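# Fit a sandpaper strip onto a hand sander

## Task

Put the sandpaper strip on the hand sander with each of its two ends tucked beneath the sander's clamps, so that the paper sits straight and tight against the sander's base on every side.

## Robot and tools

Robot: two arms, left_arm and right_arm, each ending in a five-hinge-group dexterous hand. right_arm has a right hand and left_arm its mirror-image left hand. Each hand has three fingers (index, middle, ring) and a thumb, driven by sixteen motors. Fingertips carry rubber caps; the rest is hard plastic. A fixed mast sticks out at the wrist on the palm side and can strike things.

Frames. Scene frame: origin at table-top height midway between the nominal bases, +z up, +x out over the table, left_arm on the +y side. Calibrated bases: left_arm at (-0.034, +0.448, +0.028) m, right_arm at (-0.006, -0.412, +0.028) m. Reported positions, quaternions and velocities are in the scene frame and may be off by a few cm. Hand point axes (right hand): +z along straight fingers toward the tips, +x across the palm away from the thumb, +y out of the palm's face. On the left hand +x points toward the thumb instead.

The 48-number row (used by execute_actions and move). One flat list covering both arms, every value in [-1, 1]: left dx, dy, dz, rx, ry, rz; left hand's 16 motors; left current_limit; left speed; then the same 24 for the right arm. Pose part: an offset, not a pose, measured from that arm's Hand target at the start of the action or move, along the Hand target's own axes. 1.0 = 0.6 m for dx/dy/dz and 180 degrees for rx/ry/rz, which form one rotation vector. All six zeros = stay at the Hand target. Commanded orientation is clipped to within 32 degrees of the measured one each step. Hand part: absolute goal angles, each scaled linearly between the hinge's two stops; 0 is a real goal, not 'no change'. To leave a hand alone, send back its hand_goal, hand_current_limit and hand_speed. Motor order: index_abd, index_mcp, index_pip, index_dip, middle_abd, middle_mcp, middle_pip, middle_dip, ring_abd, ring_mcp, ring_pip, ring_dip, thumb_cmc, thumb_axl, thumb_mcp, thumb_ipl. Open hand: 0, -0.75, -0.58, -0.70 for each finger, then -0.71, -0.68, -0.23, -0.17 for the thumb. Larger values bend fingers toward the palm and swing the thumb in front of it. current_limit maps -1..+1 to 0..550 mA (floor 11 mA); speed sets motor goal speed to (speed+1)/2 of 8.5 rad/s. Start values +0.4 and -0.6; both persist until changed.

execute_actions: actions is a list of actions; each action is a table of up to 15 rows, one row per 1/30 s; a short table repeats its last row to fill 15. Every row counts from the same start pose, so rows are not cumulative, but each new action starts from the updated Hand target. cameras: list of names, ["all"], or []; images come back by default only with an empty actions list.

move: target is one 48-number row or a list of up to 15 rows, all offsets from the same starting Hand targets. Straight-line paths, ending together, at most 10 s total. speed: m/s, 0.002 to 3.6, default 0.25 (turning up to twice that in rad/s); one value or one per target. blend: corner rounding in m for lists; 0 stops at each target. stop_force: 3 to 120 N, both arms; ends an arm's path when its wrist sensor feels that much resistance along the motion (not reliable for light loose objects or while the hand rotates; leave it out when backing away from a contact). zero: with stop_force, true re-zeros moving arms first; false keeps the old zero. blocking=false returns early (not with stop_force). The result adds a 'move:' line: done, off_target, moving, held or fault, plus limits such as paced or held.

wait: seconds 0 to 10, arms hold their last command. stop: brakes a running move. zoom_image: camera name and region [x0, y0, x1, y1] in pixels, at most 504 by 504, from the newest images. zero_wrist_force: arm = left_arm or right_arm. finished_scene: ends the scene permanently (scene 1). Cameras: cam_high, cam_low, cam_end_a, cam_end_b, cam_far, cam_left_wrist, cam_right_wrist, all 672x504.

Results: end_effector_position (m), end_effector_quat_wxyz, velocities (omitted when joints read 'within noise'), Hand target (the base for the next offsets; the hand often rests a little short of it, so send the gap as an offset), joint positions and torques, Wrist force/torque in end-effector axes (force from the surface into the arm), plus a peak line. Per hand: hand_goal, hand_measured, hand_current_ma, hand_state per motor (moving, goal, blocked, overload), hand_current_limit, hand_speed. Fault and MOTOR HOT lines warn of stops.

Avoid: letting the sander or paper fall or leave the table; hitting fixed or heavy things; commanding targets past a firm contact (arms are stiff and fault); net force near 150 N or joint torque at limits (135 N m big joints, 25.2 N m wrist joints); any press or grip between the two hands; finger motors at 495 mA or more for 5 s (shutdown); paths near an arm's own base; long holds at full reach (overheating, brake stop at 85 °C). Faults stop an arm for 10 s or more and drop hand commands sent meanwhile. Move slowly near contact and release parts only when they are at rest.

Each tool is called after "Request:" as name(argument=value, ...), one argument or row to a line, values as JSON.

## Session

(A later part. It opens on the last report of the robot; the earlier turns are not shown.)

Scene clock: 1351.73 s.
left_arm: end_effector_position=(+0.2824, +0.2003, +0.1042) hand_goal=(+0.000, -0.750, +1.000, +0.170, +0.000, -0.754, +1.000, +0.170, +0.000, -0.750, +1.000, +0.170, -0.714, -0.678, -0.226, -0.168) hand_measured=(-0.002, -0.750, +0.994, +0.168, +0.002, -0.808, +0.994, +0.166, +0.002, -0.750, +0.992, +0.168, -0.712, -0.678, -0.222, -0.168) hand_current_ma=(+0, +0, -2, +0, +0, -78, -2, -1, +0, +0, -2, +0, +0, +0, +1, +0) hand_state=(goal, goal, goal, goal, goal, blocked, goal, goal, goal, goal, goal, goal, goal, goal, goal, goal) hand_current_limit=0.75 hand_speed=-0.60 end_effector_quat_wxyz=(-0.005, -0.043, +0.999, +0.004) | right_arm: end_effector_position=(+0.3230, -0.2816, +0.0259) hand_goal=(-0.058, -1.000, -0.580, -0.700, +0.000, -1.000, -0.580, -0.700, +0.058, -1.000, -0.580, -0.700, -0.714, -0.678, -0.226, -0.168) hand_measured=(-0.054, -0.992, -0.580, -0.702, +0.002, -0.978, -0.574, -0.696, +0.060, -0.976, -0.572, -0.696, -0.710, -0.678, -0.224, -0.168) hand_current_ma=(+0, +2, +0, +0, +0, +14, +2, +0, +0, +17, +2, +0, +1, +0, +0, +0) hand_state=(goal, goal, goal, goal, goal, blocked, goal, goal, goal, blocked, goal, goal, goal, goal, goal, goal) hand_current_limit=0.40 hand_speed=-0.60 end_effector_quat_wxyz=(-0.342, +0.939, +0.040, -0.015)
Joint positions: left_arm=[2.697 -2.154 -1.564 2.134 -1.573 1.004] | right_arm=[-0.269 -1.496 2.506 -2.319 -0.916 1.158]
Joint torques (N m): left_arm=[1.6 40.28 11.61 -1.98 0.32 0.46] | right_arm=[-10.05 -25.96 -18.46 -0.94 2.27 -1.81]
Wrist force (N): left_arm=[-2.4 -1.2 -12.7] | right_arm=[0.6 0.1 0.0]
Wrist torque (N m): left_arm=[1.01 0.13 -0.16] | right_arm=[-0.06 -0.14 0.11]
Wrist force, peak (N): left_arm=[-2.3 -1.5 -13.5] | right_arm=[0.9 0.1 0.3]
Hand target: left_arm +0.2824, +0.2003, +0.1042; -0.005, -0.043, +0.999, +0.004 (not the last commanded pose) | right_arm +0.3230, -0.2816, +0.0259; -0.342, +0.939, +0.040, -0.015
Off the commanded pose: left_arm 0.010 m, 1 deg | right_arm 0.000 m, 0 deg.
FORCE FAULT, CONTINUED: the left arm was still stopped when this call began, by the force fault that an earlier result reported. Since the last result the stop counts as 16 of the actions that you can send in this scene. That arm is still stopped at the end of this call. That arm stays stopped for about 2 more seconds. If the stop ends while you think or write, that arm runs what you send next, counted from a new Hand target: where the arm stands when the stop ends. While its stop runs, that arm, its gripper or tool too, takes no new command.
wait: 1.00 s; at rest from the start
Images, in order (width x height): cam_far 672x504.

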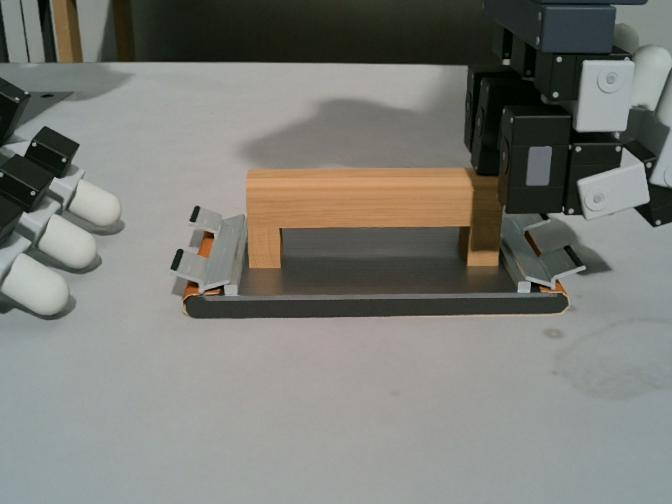

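Request:
move(
  target=[
    [0,0,-0.0333,0,0,0, 0,-0.75,1.0,0.17, 0,-0.754,1.0,0.17, 0,-0.75,1.0,0.17, -0.714,-0.678,-0.226,-0.168, 0.75,-0.6, 0,0,0,0,0,0, -0.058,-1.0,-0.58,-0.70, 0,-1.0,-0.58,-0.70, 0.058,-1.0,-0.58,-0.70, -0.714,-0.678,-0.226,-0.168, 0.4,-0.6],
    [0,0.0333,-0.0333,0,0,0, 0,-0.75,1.0,0.17, 0,-0.754,1.0,0.17, 0,-0.75,1.0,0.17, -0.714,-0.678,-0.226,-0.168, 0.75,-0.6, 0,0,0,0,0,0, -0.058,-1.0,-0.58,-0.70, 0,-1.0,-0.58,-0.70, 0.058,-1.0,-0.58,-0.70, -0.714,-0.678,-0.226,-0.168, 0.4,-0.6],
  ],
  speed=0.06,
  cameras=["cam_far","cam_end_a","cam_end_b"],
)

Request:
zoom_image(
  camera="cam_far",
  region=[440, 60, 672, 330],
)

Request:
zoom_image(
  camera="cam_end_a",
  region=[340, 0, 672, 290],
)

Scene clock: 1358.47 s.
left_arm: end_effector_position=(+0.2809, +0.2199, +0.1244) hand_goal=(+0.000, -0.750, +1.000, +0.170, +0.000, -0.754, +1.000, +0.170, +0.000, -0.750, +1.000, +0.170, -0.714, -0.678, -0.226, -0.168) hand_measured=(-0.002, -0.750, +0.994, +0.168, +0.002, -0.758, +0.994, +0.166, +0.002, -0.750, +0.992, +0.168, -0.712, -0.678, -0.222, -0.168) hand_current_ma=(+0, +0, -2, +0, +0, -1, -2, -1, +0, +0, -2, +0, +0, +0, +1, +0) hand_state=(goal, goal, goal, goal, goal, goal, goal, goal, goal, goal, goal, goal, goal, goal, goal, goal) hand_current_limit=0.75 hand_speed=-0.60 end_effector_quat_wxyz=(-0.005, -0.043, +0.999, +0.004) | right_arm: end_effector_position=(+0.3230, -0.2816, +0.0259) hand_goal=(-0.058, -1.000, -0.580, -0.700, +0.000, -1.000, -0.580, -0.700, +0.058, -1.000, -0.580, -0.700, -0.714, -0.678, -0.226, -0.168) hand_measured=(-0.054, -0.992, -0.580, -0.702, +0.002, -0.978, -0.574, -0.696, +0.060, -0.976, -0.572, -0.696, -0.710, -0.678, -0.224, -0.168) hand_current_ma=(+0, +2, +0, +0, +0, +14, +2, +0, +0, +17, +2, +0, +1, +0, +0, +0) hand_state=(goal, goal, goal, goal, goal, blocked, goal, goal, goal, blocked, goal, goal, goal, goal, goal, goal) hand_current_limit=0.40 hand_speed=-0.60 end_effector_quat_wxyz=(-0.342, +0.939, +0.040, -0.015)
Joint positions: left_arm=[2.734 -2.098 -1.596 2.111 -1.574 1.041] | right_arm=[-0.269 -1.496 2.506 -2.319 -0.916 1.158]
Joint torques (N m): left_arm=[10.93 51.83 2.34 -0.92 1.49 1.8] | right_arm=[-9.56 -25.25 -18.34 -0.99 2.21 -1.74]
Wrist force (N): left_arm=[-1.9 -0.8 -3.8] | right_arm=[0.5 0.2 0.4]
Wrist torque (N m): left_arm=[0.05 0.39 -0.14] | right_arm=[-0.08 -0.13 0.10]
Wrist force, peak (N): left_arm=[-2.3 -1.1 -13.6] | right_arm=[0.8 0.1 0.4]
Hand target: left_arm +0.2809, +0.2200, +0.1244; -0.005, -0.043, +0.999, +0.004 | right_arm +0.3230, -0.2816, +0.0259; -0.342, +0.939, +0.040, -0.015
Off the commanded pose: left_arm 0.000 m, 0 deg | right_arm 0.000 m, 0 deg.
FORCE FAULT, CONTINUED: the left arm's stop, for the force fault that an earlier result reported, is over. The rest of the stop counts as 3 of the actions that you can send in this scene. The stop ended before this call began, so that arm ran this call's commands, counted from a new Hand target: where the arm stood when the stop ended. During its stop the left arm's controller moved it back a little.
move: done
Images, in order (width x height): cam_end_a 672x504, cam_end_b 672x504, cam_far 672x504.

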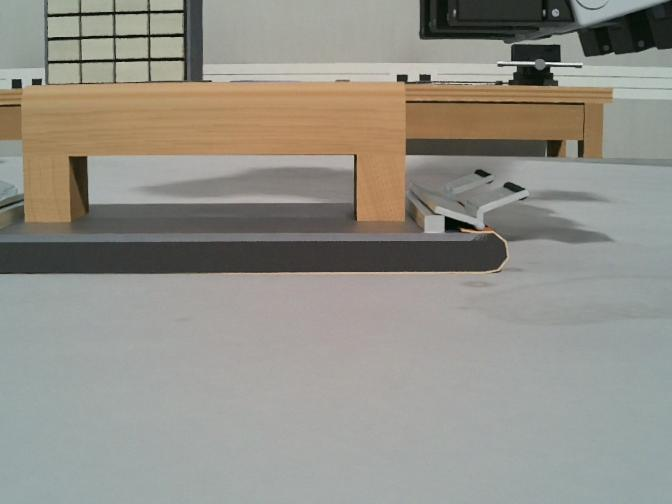

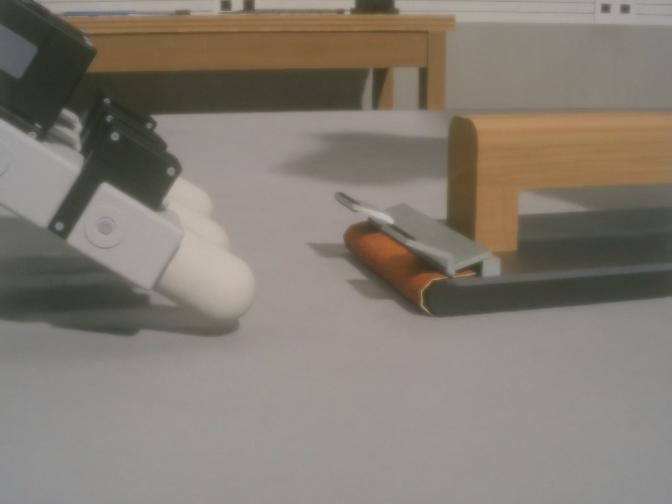

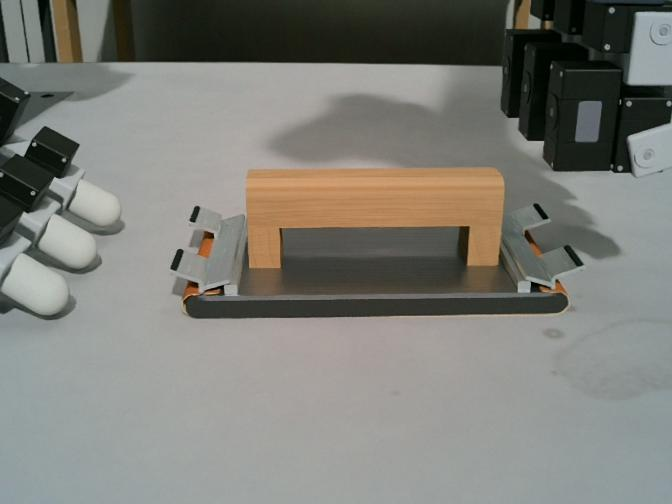

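Scaled by 1.867 from the camera's 672x504 image, which has a finer 960x720 frame.

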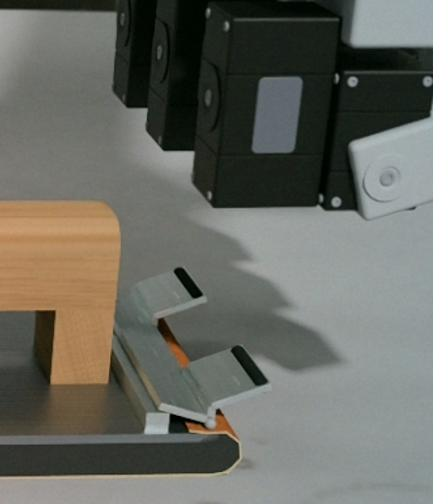

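Scaled by 1.518 from the camera's 672x504 image, which has a finer 960x720 frame.

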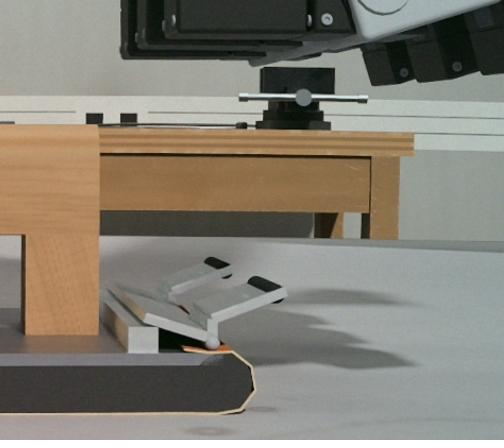

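Request:
move(
  target=[
    [0,0.0083,0,0,0,0, 0,-0.75,1.0,0.17, 0,-0.754,1.0,0.17, 0,-0.75,1.0,0.17, -0.714,-0.678,-0.226,-0.168, 0.75,-0.6, 0,0,0,0,0,0, -0.058,-1.0,-0.58,-0.70, 0,-1.0,-0.58,-0.70, 0.058,-1.0,-0.58,-0.70, -0.714,-0.678,-0.226,-0.168, 0.4,-0.6],
    [0,0.0083,0.0667,0,0,0, 0,-0.75,1.0,0.17, 0,-0.754,1.0,0.17, 0,-0.75,1.0,0.17, -0.714,-0.678,-0.226,-0.168, 0.75,-0.6, 0,0,0,0,0,0, -0.058,-1.0,-0.58,-0.70, 0,-1.0,-0.58,-0.70, 0.058,-1.0,-0.58,-0.70, -0.714,-0.678,-0.226,-0.168, 0.4,-0.6],
  ],
  speed=0.03,
  stop_force=8,
  cameras=["cam_far","cam_end_a","cam_end_b"],
)

Request:
zoom_image(
  camera="cam_far",
  region=[440, 100, 672, 330],
)

Request:
zoom_image(
  camera="cam_end_a",
  region=[340, 0, 672, 290],
)

Scene clock: 1370.10 s.
left_arm: end_effector_position=(+0.2800, +0.2253, +0.0844) hand_goal=(+0.000, -0.750, +1.000, +0.170, +0.000, -0.754, +1.000, +0.170, +0.000, -0.750, +1.000, +0.170, -0.714, -0.678, -0.226, -0.168) hand_measured=(-0.002, -0.750, +0.994, +0.168, +0.002, -0.758, +0.994, +0.166, +0.002, -0.750, +0.992, +0.168, -0.712, -0.678, -0.222, -0.168) hand_current_ma=(+0, +0, -2, +0, +0, -1, -2, -1, +0, +0, -2, +0, +0, +0, +1, +0) hand_state=(goal, goal, goal, goal, goal, goal, goal, goal, goal, goal, goal, goal, goal, goal, goal, goal) hand_current_limit=0.75 hand_speed=-0.60 end_effector_quat_wxyz=(-0.005, -0.043, +0.999, +0.004) | right_arm: end_effector_position=(+0.3230, -0.2816, +0.0259) hand_goal=(-0.058, -1.000, -0.580, -0.700, +0.000, -1.000, -0.580, -0.700, +0.058, -1.000, -0.580, -0.700, -0.714, -0.678, -0.226, -0.168) hand_measured=(-0.054, -0.992, -0.580, -0.702, +0.002, -0.978, -0.574, -0.696, +0.060, -0.976, -0.572, -0.696, -0.710, -0.678, -0.224, -0.168) hand_current_ma=(+0, +2, +0, +0, +0, +14, +2, +0, +0, +17, +2, +0, +1, +0, +0, +0) hand_state=(goal, goal, goal, goal, goal, blocked, goal, goal, goal, blocked, goal, goal, goal, goal, goal, goal) hand_current_limit=0.40 hand_speed=-0.60 end_effector_quat_wxyz=(-0.342, +0.939, +0.040, -0.015)
Joint positions: left_arm=[2.744 -2.143 -1.645 2.204 -1.574 1.051] | right_arm=[-0.269 -1.496 2.506 -2.319 -0.916 1.158]
Joint torques (N m): left_arm=[10.97 26.42 1.55 -0.99 -0.87 1.85] | right_arm=[-9.72 -25.98 -18.49 -0.91 2.06 -1.69]
Wrist force (N): left_arm=[-1.7 -0.9 -4.3] | right_arm=[0.6 -0.1 0.2]
Wrist torque (N m): left_arm=[0.07 0.34 -0.12] | right_arm=[-0.11 -0.15 0.10]
Wrist force, peak (N): left_arm=[-1.9 -0.8 -4.5] | right_arm=[0.8 0.3 0.0]
Hand target: left_arm +0.2800, +0.2253, +0.0844; -0.005, -0.043, +0.999, +0.004 | right_arm +0.3230, -0.2816, +0.0259; -0.342, +0.939, +0.040, -0.015
Off the commanded pose: left_arm 0.000 m, 0 deg | right_arm 0.000 m, 0 deg.
move: done
Images, in order (width x height): cam_end_a 672x504, cam_end_b 672x504, cam_far 672x504.

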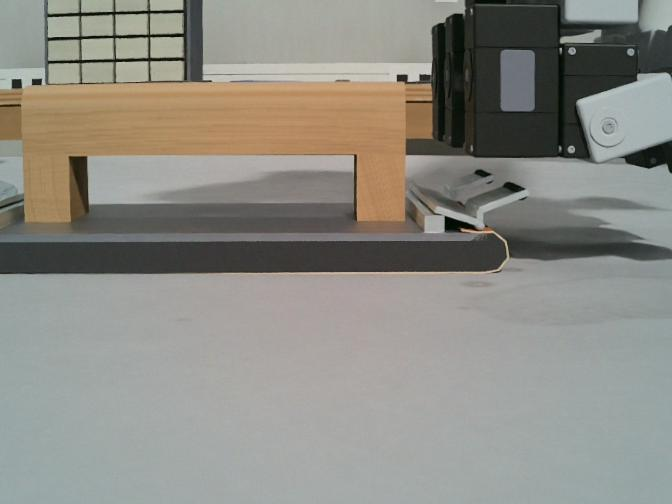

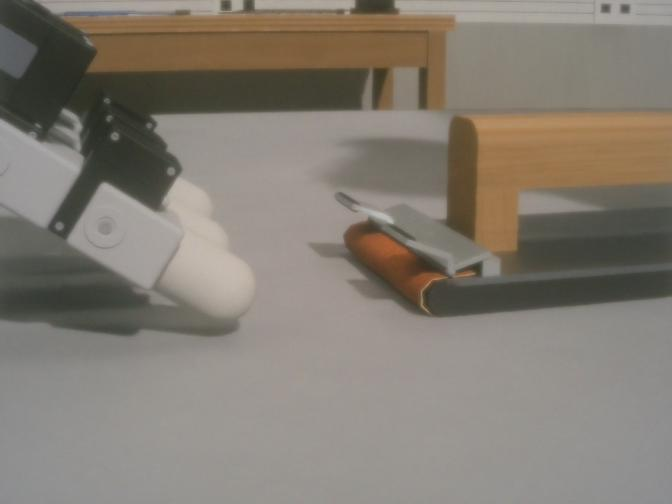

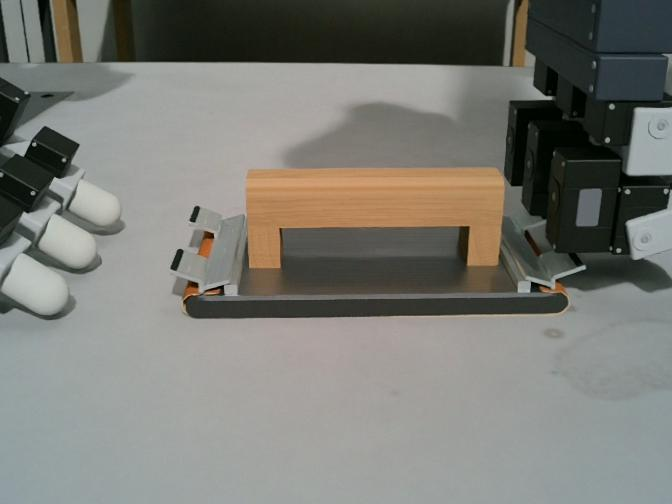

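Scaled by 2.172 from the camera's 672x504 image, which has a finer 960x720 frame.

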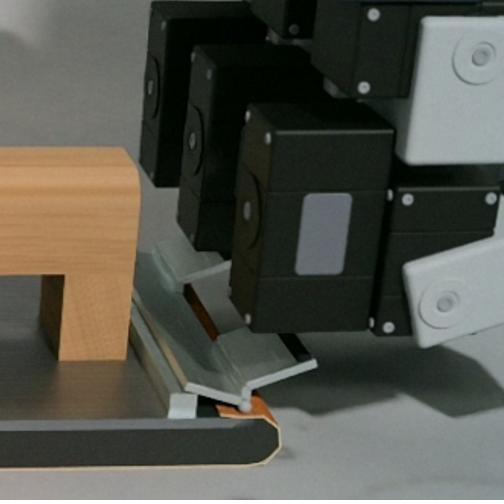

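Scaled by 1.518 from the camera's 672x504 image, which has a finer 960x720 frame.

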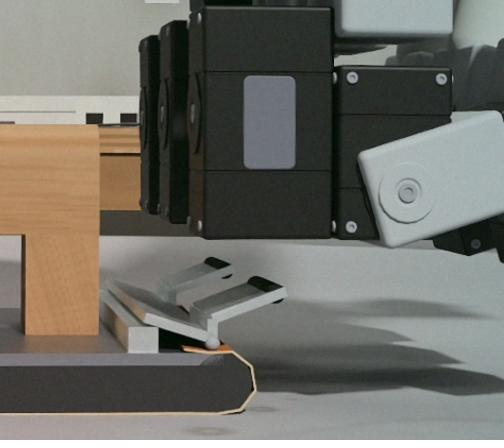

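Request:
move(
  target=[0,-0.0117,0,0,0,0, 0,-0.75,1.0,0.17, 0,-0.754,1.0,0.17, 0,-0.75,1.0,0.17, -0.714,-0.678,-0.226,-0.168, 0.75,-0.6, 0,0,0,0,0,0, -0.058,-1.0,-0.58,-0.70, 0,-1.0,-0.58,-0.70, 0.058,-1.0,-0.58,-0.70, -0.714,-0.678,-0.226,-0.168, 0.4,-0.6],
  speed=0.02,
  stop_force=4,
)

Request:
move(
  target=[0,-0.0117,0,0,0,0, 0,-0.75,1.0,0.17, 0,-0.754,1.0,0.17, 0,-0.75,1.0,0.17, -0.714,-0.678,-0.226,-0.168, 0.75,-0.6, 0,0,0,0,0,0, -0.058,-1.0,-0.58,-0.70, 0,-1.0,-0.58,-0.70, 0.058,-1.0,-0.58,-0.70, -0.714,-0.678,-0.226,-0.168, 0.4,-0.6],
  speed=0.005,
  stop_force=3,
  cameras=["cam_far","cam_end_a","cam_end_b"],
)

Request:
zoom_image(
  camera="cam_far",
  region=[170, 270, 230, 330],
)

Request:
zoom_image(
  camera="cam_end_a",
  region=[340, 60, 560, 290],
)

Scene clock: 1377.20 s.
left_arm: end_effector_position=(+0.2806, +0.2183, +0.0844) hand_goal=(+0.000, -0.750, +1.000, +0.170, +0.000, -0.754, +1.000, +0.170, +0.000, -0.750, +1.000, +0.170, -0.714, -0.678, -0.226, -0.168) hand_measured=(-0.002, -0.750, +0.994, +0.168, +0.002, -0.758, +0.994, +0.166, +0.002, -0.750, +0.992, +0.168, -0.712, -0.678, -0.222, -0.168) hand_current_ma=(+0, +0, -2, +0, +0, -1, -2, -1, +0, +0, -2, +0, +0, +0, +1, +0) hand_state=(goal, goal, goal, goal, goal, goal, goal, goal, goal, goal, goal, goal, goal, goal, goal, goal) hand_current_limit=0.75 hand_speed=-0.60 end_effector_quat_wxyz=(-0.005, -0.043, +0.999, +0.004) | right_arm: end_effector_position=(+0.3230, -0.2816, +0.0259) hand_goal=(-0.058, -1.000, -0.580, -0.700, +0.000, -1.000, -0.580, -0.700, +0.058, -1.000, -0.580, -0.700, -0.714, -0.678, -0.226, -0.168) hand_measured=(-0.054, -0.992, -0.580, -0.702, +0.002, -0.978, -0.574, -0.696, +0.060, -0.976, -0.572, -0.696, -0.710, -0.678, -0.224, -0.168) hand_current_ma=(+0, +2, +0, +0, +0, +14, +2, +0, +0, +17, +2, +0, +1, +0, +0, +0) hand_state=(goal, goal, goal, goal, goal, blocked, goal, goal, goal, blocked, goal, goal, goal, goal, goal, goal) hand_current_limit=0.40 hand_speed=-0.60 end_effector_quat_wxyz=(-0.342, +0.939, +0.040, -0.015)
Joint positions: left_arm=[2.73 -2.153 -1.627 2.197 -1.573 1.038] | right_arm=[-0.269 -1.496 2.506 -2.319 -0.916 1.158]
Joint torques (N m): left_arm=[-7.84 27.09 26.31 -4.07 1.74 -1.78] | right_arm=[-9.11 -25.54 -18.71 -0.71 2.29 -1.9]
Wrist force (N): left_arm=[-1.8 -0.8 -4.1] | right_arm=[0.6 0.0 0.1]
Wrist torque (N m): left_arm=[0.06 0.37 -0.03] | right_arm=[-0.08 -0.14 0.11]
Wrist force, peak (N): left_arm=[-1.9 -0.7 -4.5] | right_arm=[0.8 0.2 0.4]
Hand target: left_arm +0.2806, +0.2183, +0.0844; -0.005, -0.043, +0.999, +0.004 | right_arm +0.3230, -0.2816, +0.0259; -0.342, +0.939, +0.040, -0.015
Off the commanded pose: left_arm 0.000 m, 0 deg | right_arm 0.000 m, 0 deg.
move: done

Scene clock: 1379.43 s.
left_arm: end_effector_position=(+0.2812, +0.2113, +0.0843) hand_goal=(+0.000, -0.750, +1.000, +0.170, +0.000, -0.754, +1.000, +0.170, +0.000, -0.750, +1.000, +0.170, -0.714, -0.678, -0.226, -0.168) hand_measured=(-0.002, -0.750, +0.994, +0.168, +0.002, -0.758, +0.994, +0.166, +0.002, -0.750, +0.992, +0.168, -0.712, -0.678, -0.222, -0.168) hand_current_ma=(+0, +0, -2, +0, +0, -1, -2, -1, +0, +0, -2, +0, +0, +0, +1, +0) hand_state=(goal, goal, goal, goal, goal, goal, goal, goal, goal, goal, goal, goal, goal, goal, goal, goal) hand_current_limit=0.75 hand_speed=-0.60 end_effector_quat_wxyz=(-0.005, -0.043, +0.999, +0.004) | right_arm: end_effector_position=(+0.3230, -0.2816, +0.0259) hand_goal=(-0.058, -1.000, -0.580, -0.700, +0.000, -1.000, -0.580, -0.700, +0.058, -1.000, -0.580, -0.700, -0.714, -0.678, -0.226, -0.168) hand_measured=(-0.054, -0.992, -0.580, -0.702, +0.002, -0.978, -0.574, -0.696, +0.060, -0.976, -0.572, -0.696, -0.710, -0.678, -0.224, -0.168) hand_current_ma=(+0, +2, +0, +0, +0, +14, +2, +0, +0, +17, +2, +0, +1, +0, +0, +0) hand_state=(goal, goal, goal, goal, goal, blocked, goal, goal, goal, blocked, goal, goal, goal, goal, goal, goal) hand_current_limit=0.40 hand_speed=-0.60 end_effector_quat_wxyz=(-0.342, +0.939, +0.040, -0.015)
Joint positions: left_arm=[2.717 -2.163 -1.609 2.189 -1.573 1.024] | right_arm=[-0.269 -1.496 2.506 -2.319 -0.916 1.158]
Joint torques (N m): left_arm=[-7.56 28.99 25.07 -4.16 1.7 -1.21] | right_arm=[-9.7 -26.32 -17.92 -1.11 2.24 -1.79]
Wrist force (N): left_arm=[-1.9 -0.9 -4.0] | right_arm=[0.6 0.1 0.2]
Wrist torque (N m): left_arm=[0.05 0.38 -0.04] | right_arm=[-0.08 -0.14 0.11]
Wrist force, peak (N): left_arm=[-2.2 -0.7 -4.4] | right_arm=[0.9 0.0 0.3]
Hand target: left_arm +0.2812, +0.2113, +0.0843; -0.005, -0.043, +0.999, +0.004 | right_arm +0.3230, -0.2816, +0.0259; -0.342, +0.939, +0.040, -0.015
Off the commanded pose: left_arm 0.000 m, 0 deg | right_arm 0.000 m, 0 deg.
move: done
Images, in order (width x height): cam_end_a 672x504, cam_end_b 672x504, cam_far 672x504.

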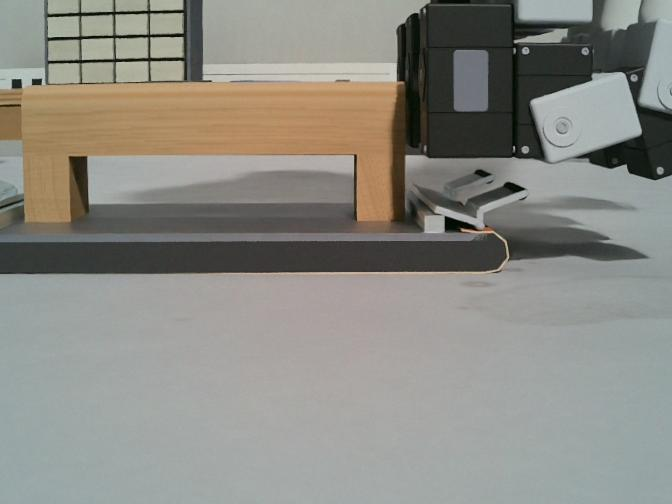

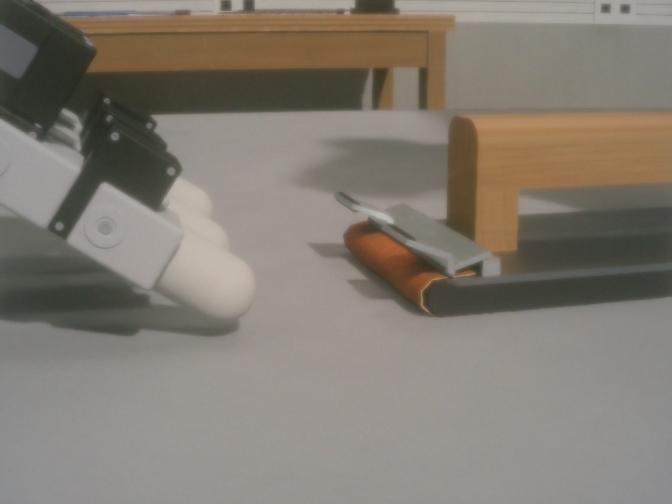

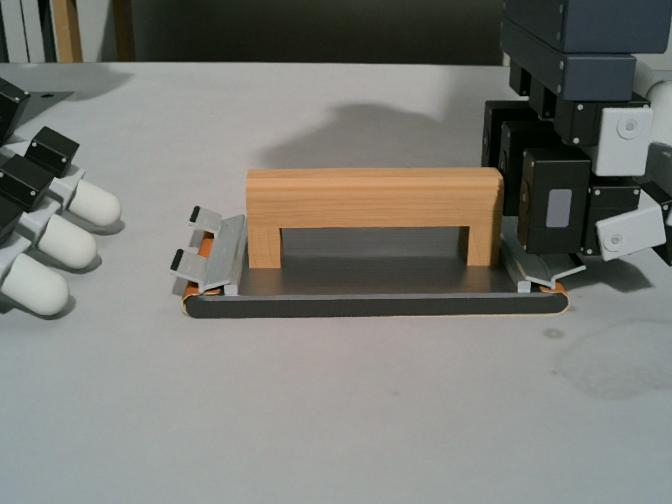

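Scaled by 8.400 from the camera's 672x504 image, which has a finer 960x720 frame.

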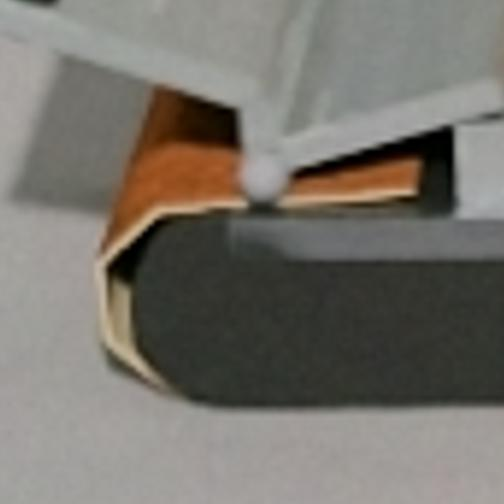

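Scaled by 2.191 from the camera's 672x504 image, which has a finer 960x720 frame.

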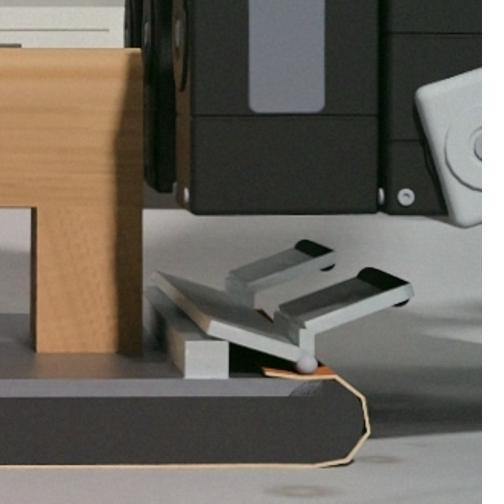

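Request:
move(
  target=[0,-0.005,0,0,0,0, 0,-0.75,1.0,0.17, 0,-0.754,1.0,0.17, 0,-0.75,1.0,0.17, -0.714,-0.678,-0.226,-0.168, 0.75,-0.6, 0,0,0,0,0,0, -0.058,-1.0,-0.58,-0.70, 0,-1.0,-0.58,-0.70, 0.058,-1.0,-0.58,-0.70, -0.714,-0.678,-0.226,-0.168, 0.4,-0.6],
  speed=0.004,
  stop_force=3,
  cameras=["cam_far","cam_end_a"],
)

Request:
zoom_image(
  camera="cam_far",
  region=[170, 270, 230, 330],
)

Request:
zoom_image(
  camera="cam_end_a",
  region=[400, 130, 540, 290],
)

Scene clock: 1385.97 s.
left_arm: end_effector_position=(+0.2815, +0.2083, +0.0843) hand_goal=(+0.000, -0.750, +1.000, +0.170, +0.000, -0.754, +1.000, +0.170, +0.000, -0.750, +1.000, +0.170, -0.714, -0.678, -0.226, -0.168) hand_measured=(-0.002, -0.750, +0.994, +0.168, +0.002, -0.750, +0.994, +0.166, +0.002, -0.750, +0.992, +0.168, -0.712, -0.678, -0.222, -0.168) hand_current_ma=(+0, +0, -2, +0, +0, +1, -2, -1, +0, +0, -2, +0, +0, +0, +1, +0) hand_state=(goal, goal, goal, goal, goal, goal, goal, goal, goal, goal, goal, goal, goal, goal, goal, goal) hand_current_limit=0.75 hand_speed=-0.60 end_effector_quat_wxyz=(-0.005, -0.043, +0.999, +0.004) | right_arm: end_effector_position=(+0.3230, -0.2816, +0.0259) hand_goal=(-0.058, -1.000, -0.580, -0.700, +0.000, -1.000, -0.580, -0.700, +0.058, -1.000, -0.580, -0.700, -0.714, -0.678, -0.226, -0.168) hand_measured=(-0.054, -0.992, -0.580, -0.702, +0.002, -0.978, -0.574, -0.696, +0.060, -0.976, -0.572, -0.696, -0.710, -0.678, -0.224, -0.168) hand_current_ma=(+0, +2, +0, +0, +0, +14, +2, +0, +0, +17, +2, +0, +1, +0, +0, +0) hand_state=(goal, goal, goal, goal, goal, blocked, goal, goal, goal, blocked, goal, goal, goal, goal, goal, goal) hand_current_limit=0.40 hand_speed=-0.60 end_effector_quat_wxyz=(-0.342, +0.939, +0.040, -0.015)
Joint positions: left_arm=[2.711 -2.168 -1.602 2.186 -1.573 1.019] | right_arm=[-0.269 -1.496 2.506 -2.319 -0.916 1.158]
Joint torques (N m): left_arm=[-8.66 27.5 25.74 -3.7 1.69 -1.44] | right_arm=[-10.45 -26.24 -17.76 -1.08 2.21 -1.72]
Wrist force (N): left_arm=[-1.7 0.9 -4.0] | right_arm=[0.4 0.2 0.3]
Wrist torque (N m): left_arm=[0.10 0.34 -0.08] | right_arm=[-0.08 -0.11 0.09]
Wrist force, peak (N): left_arm=[-2.0 1.1 -5.1] | right_arm=[0.8 0.3 0.2]
Hand target: left_arm +0.2815, +0.2083, +0.0843; -0.005, -0.043, +0.999, +0.004 | right_arm +0.3230, -0.2816, +0.0259; -0.342, +0.939, +0.040, -0.015
Off the commanded pose: left_arm 0.000 m, 0 deg | right_arm 0.000 m, 0 deg.
move: done
Images, in order (width x height): cam_end_a 672x504, cam_far 672x504.

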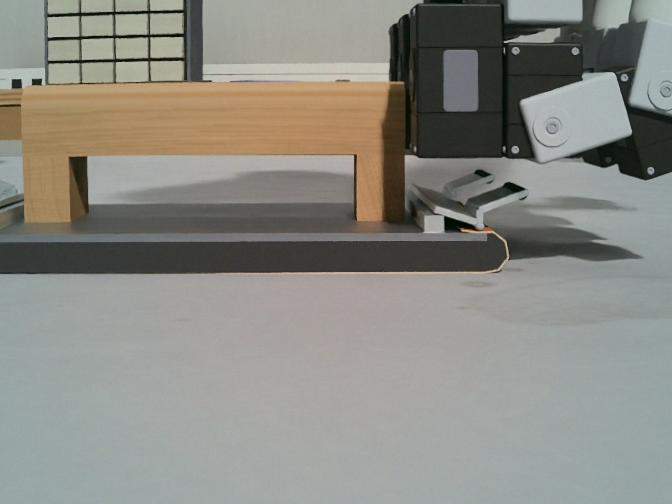

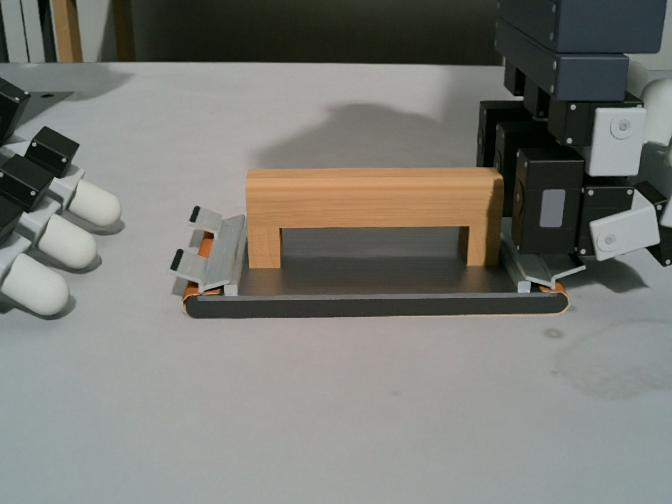

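Scaled by 8.400 from the camera's 672x504 image, which has a finer 960x720 frame.

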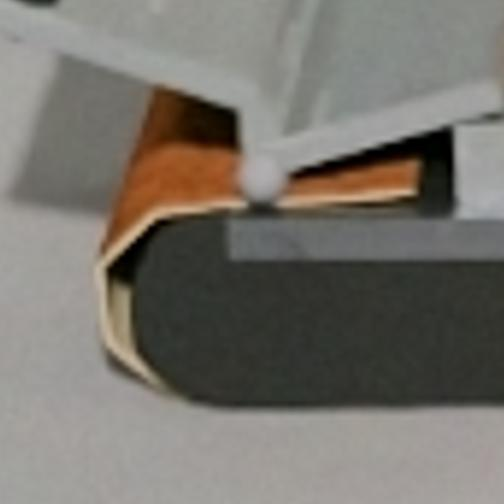

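Scaled by 3.150 from the camera's 672x504 image, which has a finer 960x720 frame.

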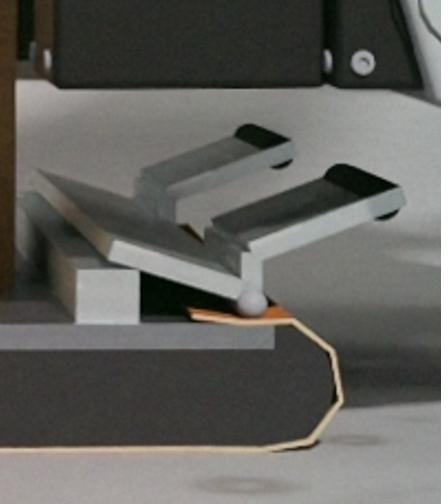

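Request:
move(
  target=[0,-0.004,0,0,0,0, 0,-0.75,1.0,0.17, 0,-0.754,1.0,0.17, 0,-0.75,1.0,0.17, -0.714,-0.678,-0.226,-0.168, 0.75,-0.6, 0,0,0,0,0,0, -0.058,-1.0,-0.58,-0.70, 0,-1.0,-0.58,-0.70, 0.058,-1.0,-0.58,-0.70, -0.714,-0.678,-0.226,-0.168, 0.4,-0.6],
  speed=0.004,
  cameras=["cam_far","cam_end_a"],
)

Request:
zoom_image(
  camera="cam_far",
  region=[170, 270, 230, 330],
)

Request:
zoom_image(
  camera="cam_end_a",
  region=[400, 130, 540, 290],
)

Scene clock: 1391.00 s.
left_arm: end_effector_position=(+0.2817, +0.2060, +0.0843) hand_goal=(+0.000, -0.750, +1.000, +0.170, +0.000, -0.754, +1.000, +0.170, +0.000, -0.750, +1.000, +0.170, -0.714, -0.678, -0.226, -0.168) hand_measured=(-0.002, -0.750, +0.994, +0.168, +0.002, -0.744, +0.994, +0.166, +0.002, -0.750, +0.992, +0.168, -0.712, -0.678, -0.222, -0.168) hand_current_ma=(+0, +0, -2, +0, +0, +5, -2, -1, +0, +0, -2, +0, +0, +0, +1, +0) hand_state=(goal, goal, goal, goal, goal, goal, goal, goal, goal, goal, goal, goal, goal, goal, goal, goal) hand_current_limit=0.75 hand_speed=-0.60 end_effector_quat_wxyz=(-0.005, -0.043, +0.999, +0.004) end_effector_velocity=(+0.000, -0.001, +0.000) end_effector_angular_velocity=(+0.000, +0.000, +0.003) | right_arm: end_effector_position=(+0.3230, -0.2816, +0.0259) hand_goal=(-0.058, -1.000, -0.580, -0.700, +0.000, -1.000, -0.580, -0.700, +0.058, -1.000, -0.580, -0.700, -0.714, -0.678, -0.226, -0.168) hand_measured=(-0.054, -0.992, -0.580, -0.702, +0.002, -0.978, -0.574, -0.696, +0.060, -0.976, -0.572, -0.696, -0.710, -0.678, -0.224, -0.168) hand_current_ma=(+0, +2, +0, +0, +0, +14, +2, +0, +0, +17, +2, +0, +1, +0, +0, +0) hand_state=(goal, goal, goal, goal, goal, blocked, goal, goal, goal, blocked, goal, goal, goal, goal, goal, goal) hand_current_limit=0.40 hand_speed=-0.60 end_effector_quat_wxyz=(-0.342, +0.939, +0.040, -0.015)
Joint positions: left_arm=[2.707 -2.171 -1.596 2.183 -1.573 1.015] | right_arm=[-0.269 -1.496 2.506 -2.319 -0.916 1.158]
Joint velocities: left_arm=[-0.001 -0.001 0.002 -0.001 0 -0.005] | right_arm=[within noise]
Joint torques (N m): left_arm=[-7.24 27.64 26.87 -3.47 2.13 -1.44] | right_arm=[-9.51 -26.19 -17.8 -1.08 2.21 -1.66]
Wrist force (N): left_arm=[-2.3 2.9 -5.7] | right_arm=[0.5 0.1 0.2]
Wrist torque (N m): left_arm=[0.21 0.34 -0.19] | right_arm=[-0.07 -0.14 0.10]
Wrist force, peak (N): left_arm=[-2.3 2.9 -5.7] | right_arm=[0.7 0.2 0.4]
Hand target: left_arm +0.2817, +0.2059, +0.0843; -0.005, -0.043, +0.999, +0.004 | right_arm +0.3230, -0.2816, +0.0259; -0.342, +0.939, +0.040, -0.015
Off the commanded pose: left_arm 0.000 m, 0 deg | right_arm 0.000 m, 0 deg.
move: done
Images, in order (width x height): cam_end_a 672x504, cam_far 672x504.

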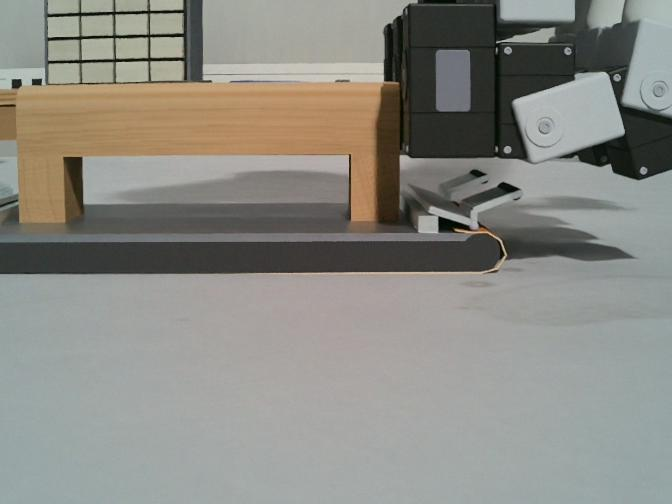

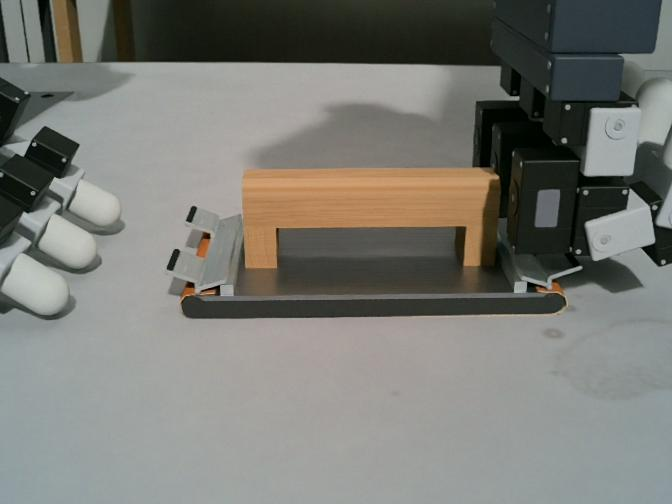

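Scaled by 8.400 from the camera's 672x504 image, which has a finer 960x720 frame.

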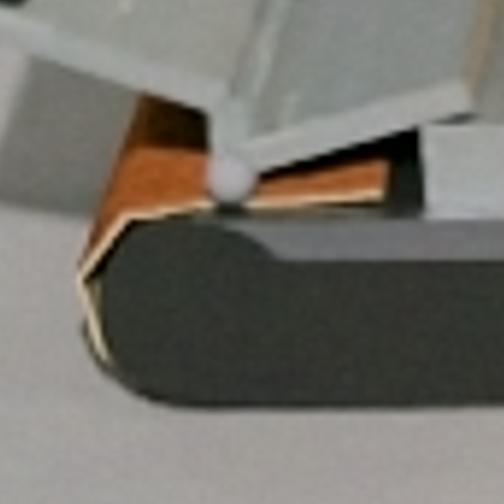

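Scaled by 3.150 from the camera's 672x504 image, which has a finer 960x720 frame.

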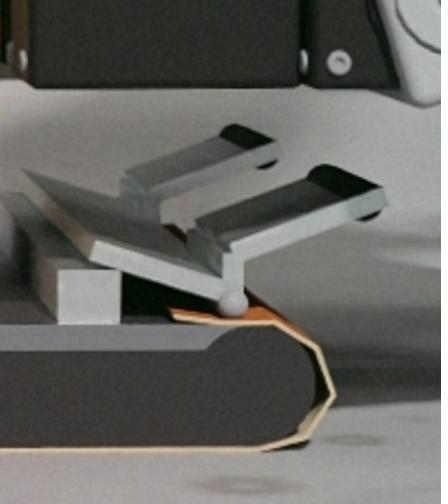

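Request:
move(
  target=[
    [0,0.03,0,0,0,0, 0,-0.75,1.0,0.17, 0,-0.754,1.0,0.17, 0,-0.75,1.0,0.17, -0.714,-0.678,-0.226,-0.168, 0.75,-0.6, 0,0,0,0,0,0, -0.058,-1.0,-0.58,-0.70, 0,-1.0,-0.58,-0.70, 0.058,-1.0,-0.58,-0.70, -0.714,-0.678,-0.226,-0.168, 0.4,-0.6],
    [0,0.05,-0.13,0,0,0, 0,-0.75,1.0,0.17, 0,-0.754,1.0,0.17, 0,-0.75,1.0,0.17, -0.714,-0.678,-0.226,-0.168, 0.75,-0.6, 0,0,0,0,0,0, -0.058,-1.0,-0.58,-0.70, 0,-1.0,-0.58,-0.70, 0.058,-1.0,-0.58,-0.70, -0.714,-0.678,-0.226,-0.168, 0.4,-0.6],
  ],
  speed=[0.03, 0.06],
  blend=0.005,
  cameras=["cam_far","cam_end_a","cam_end_b","cam_high"],
)

Request:
zoom_image(
  camera="cam_far",
  region=[160, 190, 250, 330],
)

Request:
zoom_image(
  camera="cam_far",
  region=[490, 190, 590, 330],
)

Request:
zoom_image(
  camera="cam_end_a",
  region=[420, 160, 530, 290],
)

Request:
zoom_image(
  camera="cam_end_b",
  region=[320, 170, 500, 330],
)

Request:
zoom_image(
  camera="cam_high",
  region=[300, 160, 390, 220],
)

Scene clock: 1404.63 s.
left_arm: end_effector_position=(+0.2800, +0.2352, +0.1624) hand_goal=(+0.000, -0.750, +1.000, +0.170, +0.000, -0.754, +1.000, +0.170, +0.000, -0.750, +1.000, +0.170, -0.714, -0.678, -0.226, -0.168) hand_measured=(-0.002, -0.750, +0.994, +0.168, +0.002, -0.752, +0.994, +0.166, +0.002, -0.750, +0.992, +0.168, -0.712, -0.678, -0.222, -0.168) hand_current_ma=(+0, +0, -2, +0, +0, +0, -2, -1, +0, +0, -2, +0, +0, +0, +1, +0) hand_state=(goal, goal, goal, goal, goal, goal, goal, goal, goal, goal, goal, goal, goal, goal, goal, goal) hand_current_limit=0.75 hand_speed=-0.60 end_effector_quat_wxyz=(-0.005, -0.043, +0.999, +0.004) | right_arm: end_effector_position=(+0.3230, -0.2816, +0.0259) hand_goal=(-0.058, -1.000, -0.580, -0.700, +0.000, -1.000, -0.580, -0.700, +0.058, -1.000, -0.580, -0.700, -0.714, -0.678, -0.226, -0.168) hand_measured=(-0.054, -0.992, -0.580, -0.702, +0.002, -0.978, -0.574, -0.696, +0.060, -0.976, -0.572, -0.696, -0.710, -0.678, -0.224, -0.168) hand_current_ma=(+0, +2, +0, +0, +0, +14, +2, +0, +0, +17, +2, +0, +1, +0, +0, +0) hand_state=(goal, goal, goal, goal, goal, blocked, goal, goal, goal, blocked, goal, goal, goal, goal, goal, goal) hand_current_limit=0.40 hand_speed=-0.60 end_effector_quat_wxyz=(-0.342, +0.939, +0.040, -0.015)
Joint positions: left_arm=[2.764 -2.031 -1.592 2.039 -1.574 1.072] | right_arm=[-0.269 -1.496 2.506 -2.319 -0.916 1.158]
Joint torques (N m): left_arm=[10.78 52.26 25.77 -4.19 -0.79 1.95] | right_arm=[-8.54 -26.58 -17.08 -1.19 2.03 -1.79]
Wrist force (N): left_arm=[-1.6 -0.7 -4.0] | right_arm=[0.4 0.3 0.1]
Wrist torque (N m): left_arm=[0.08 0.36 -0.13] | right_arm=[-0.06 -0.12 0.10]
Wrist force, peak (N): left_arm=[-1.9 3.5 -6.2] | right_arm=[0.9 0.2 0.4]
Hand target: left_arm +0.2800, +0.2352, +0.1625; -0.005, -0.043, +0.999, +0.004 | right_arm +0.3230, -0.2816, +0.0259; -0.342, +0.939, +0.040, -0.015
Off the commanded pose: left_arm 0.000 m, 0 deg | right_arm 0.000 m, 0 deg.
move: done
Images, in order (width x height): cam_high 672x504, cam_end_a 672x504, cam_end_b 672x504, cam_far 672x504.

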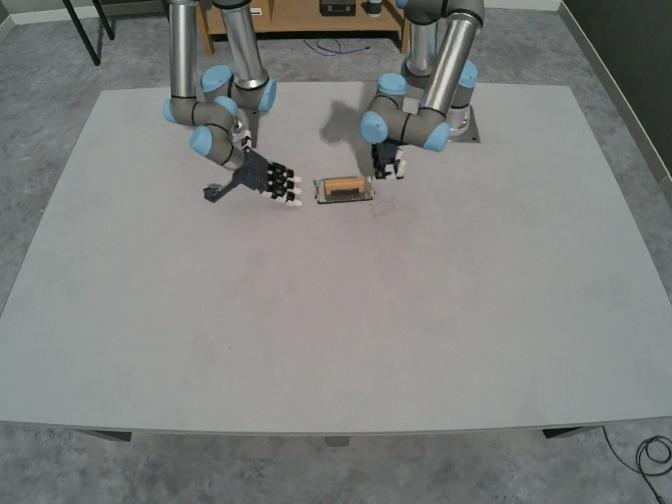

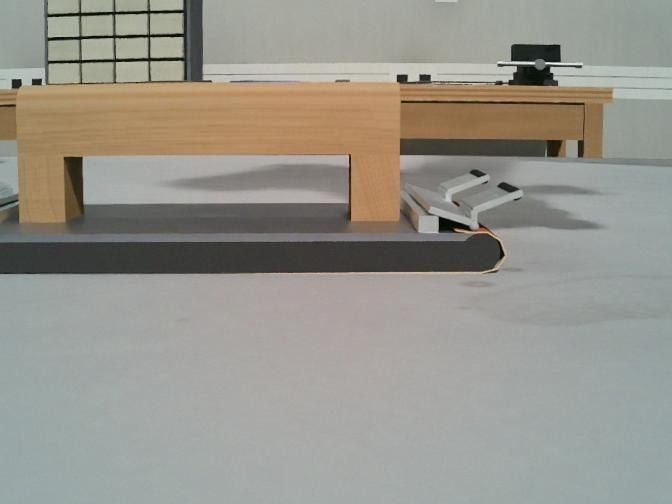

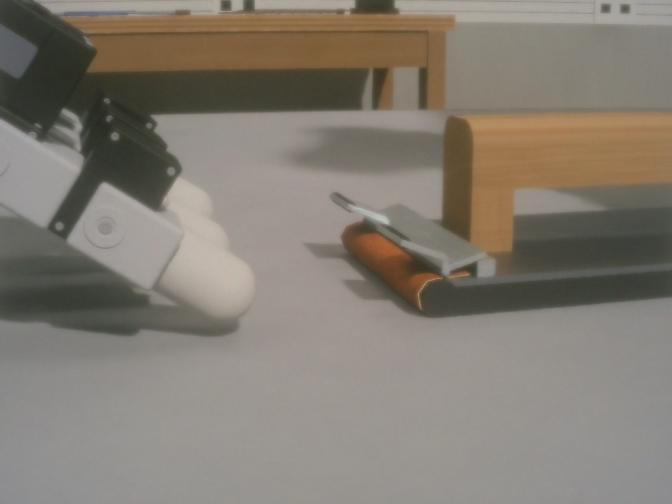

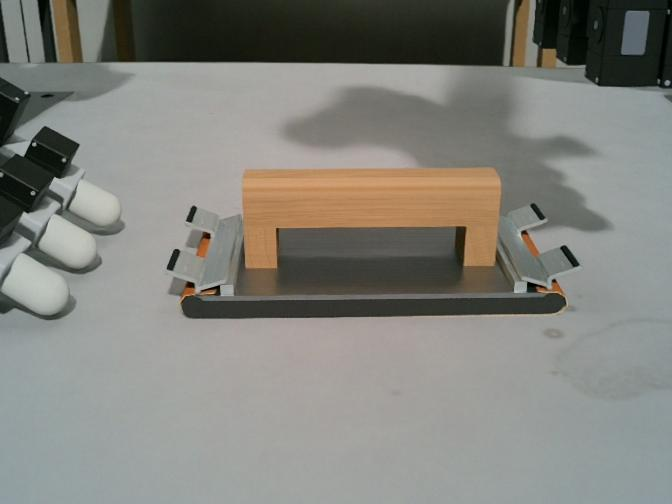

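Scaled by 3.600 from the camera's 672x504 image, which has a finer 960x720 frame.

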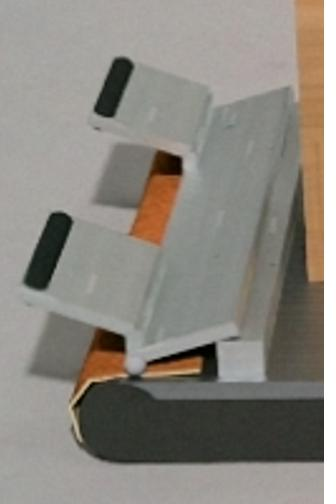

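Scaled by 3.600 from the camera's 672x504 image, which has a finer 960x720 frame.

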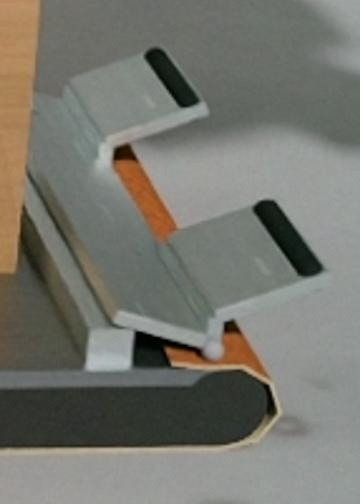

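Scaled by 3.877 from the camera's 672x504 image, which has a finer 960x720 frame.

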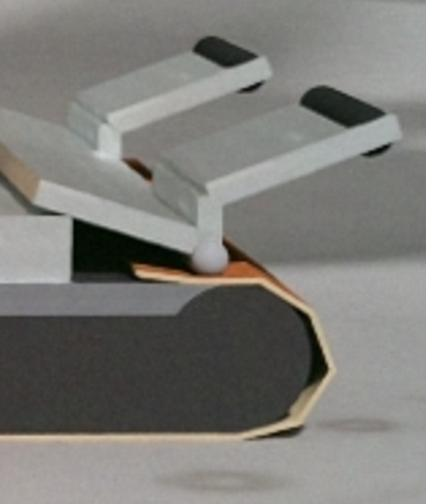

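Scaled by 2.800 from the camera's 672x504 image, which has a finer 960x720 frame.

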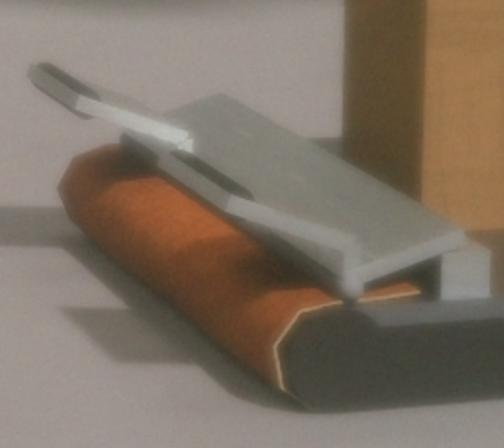

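Scaled by 5.600 from the camera's 672x504 image, which has a finer 960x720 frame.

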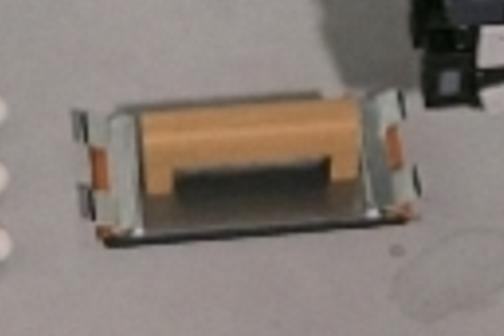

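Request:
finished_scene(
)

The scene is finished: the task was done.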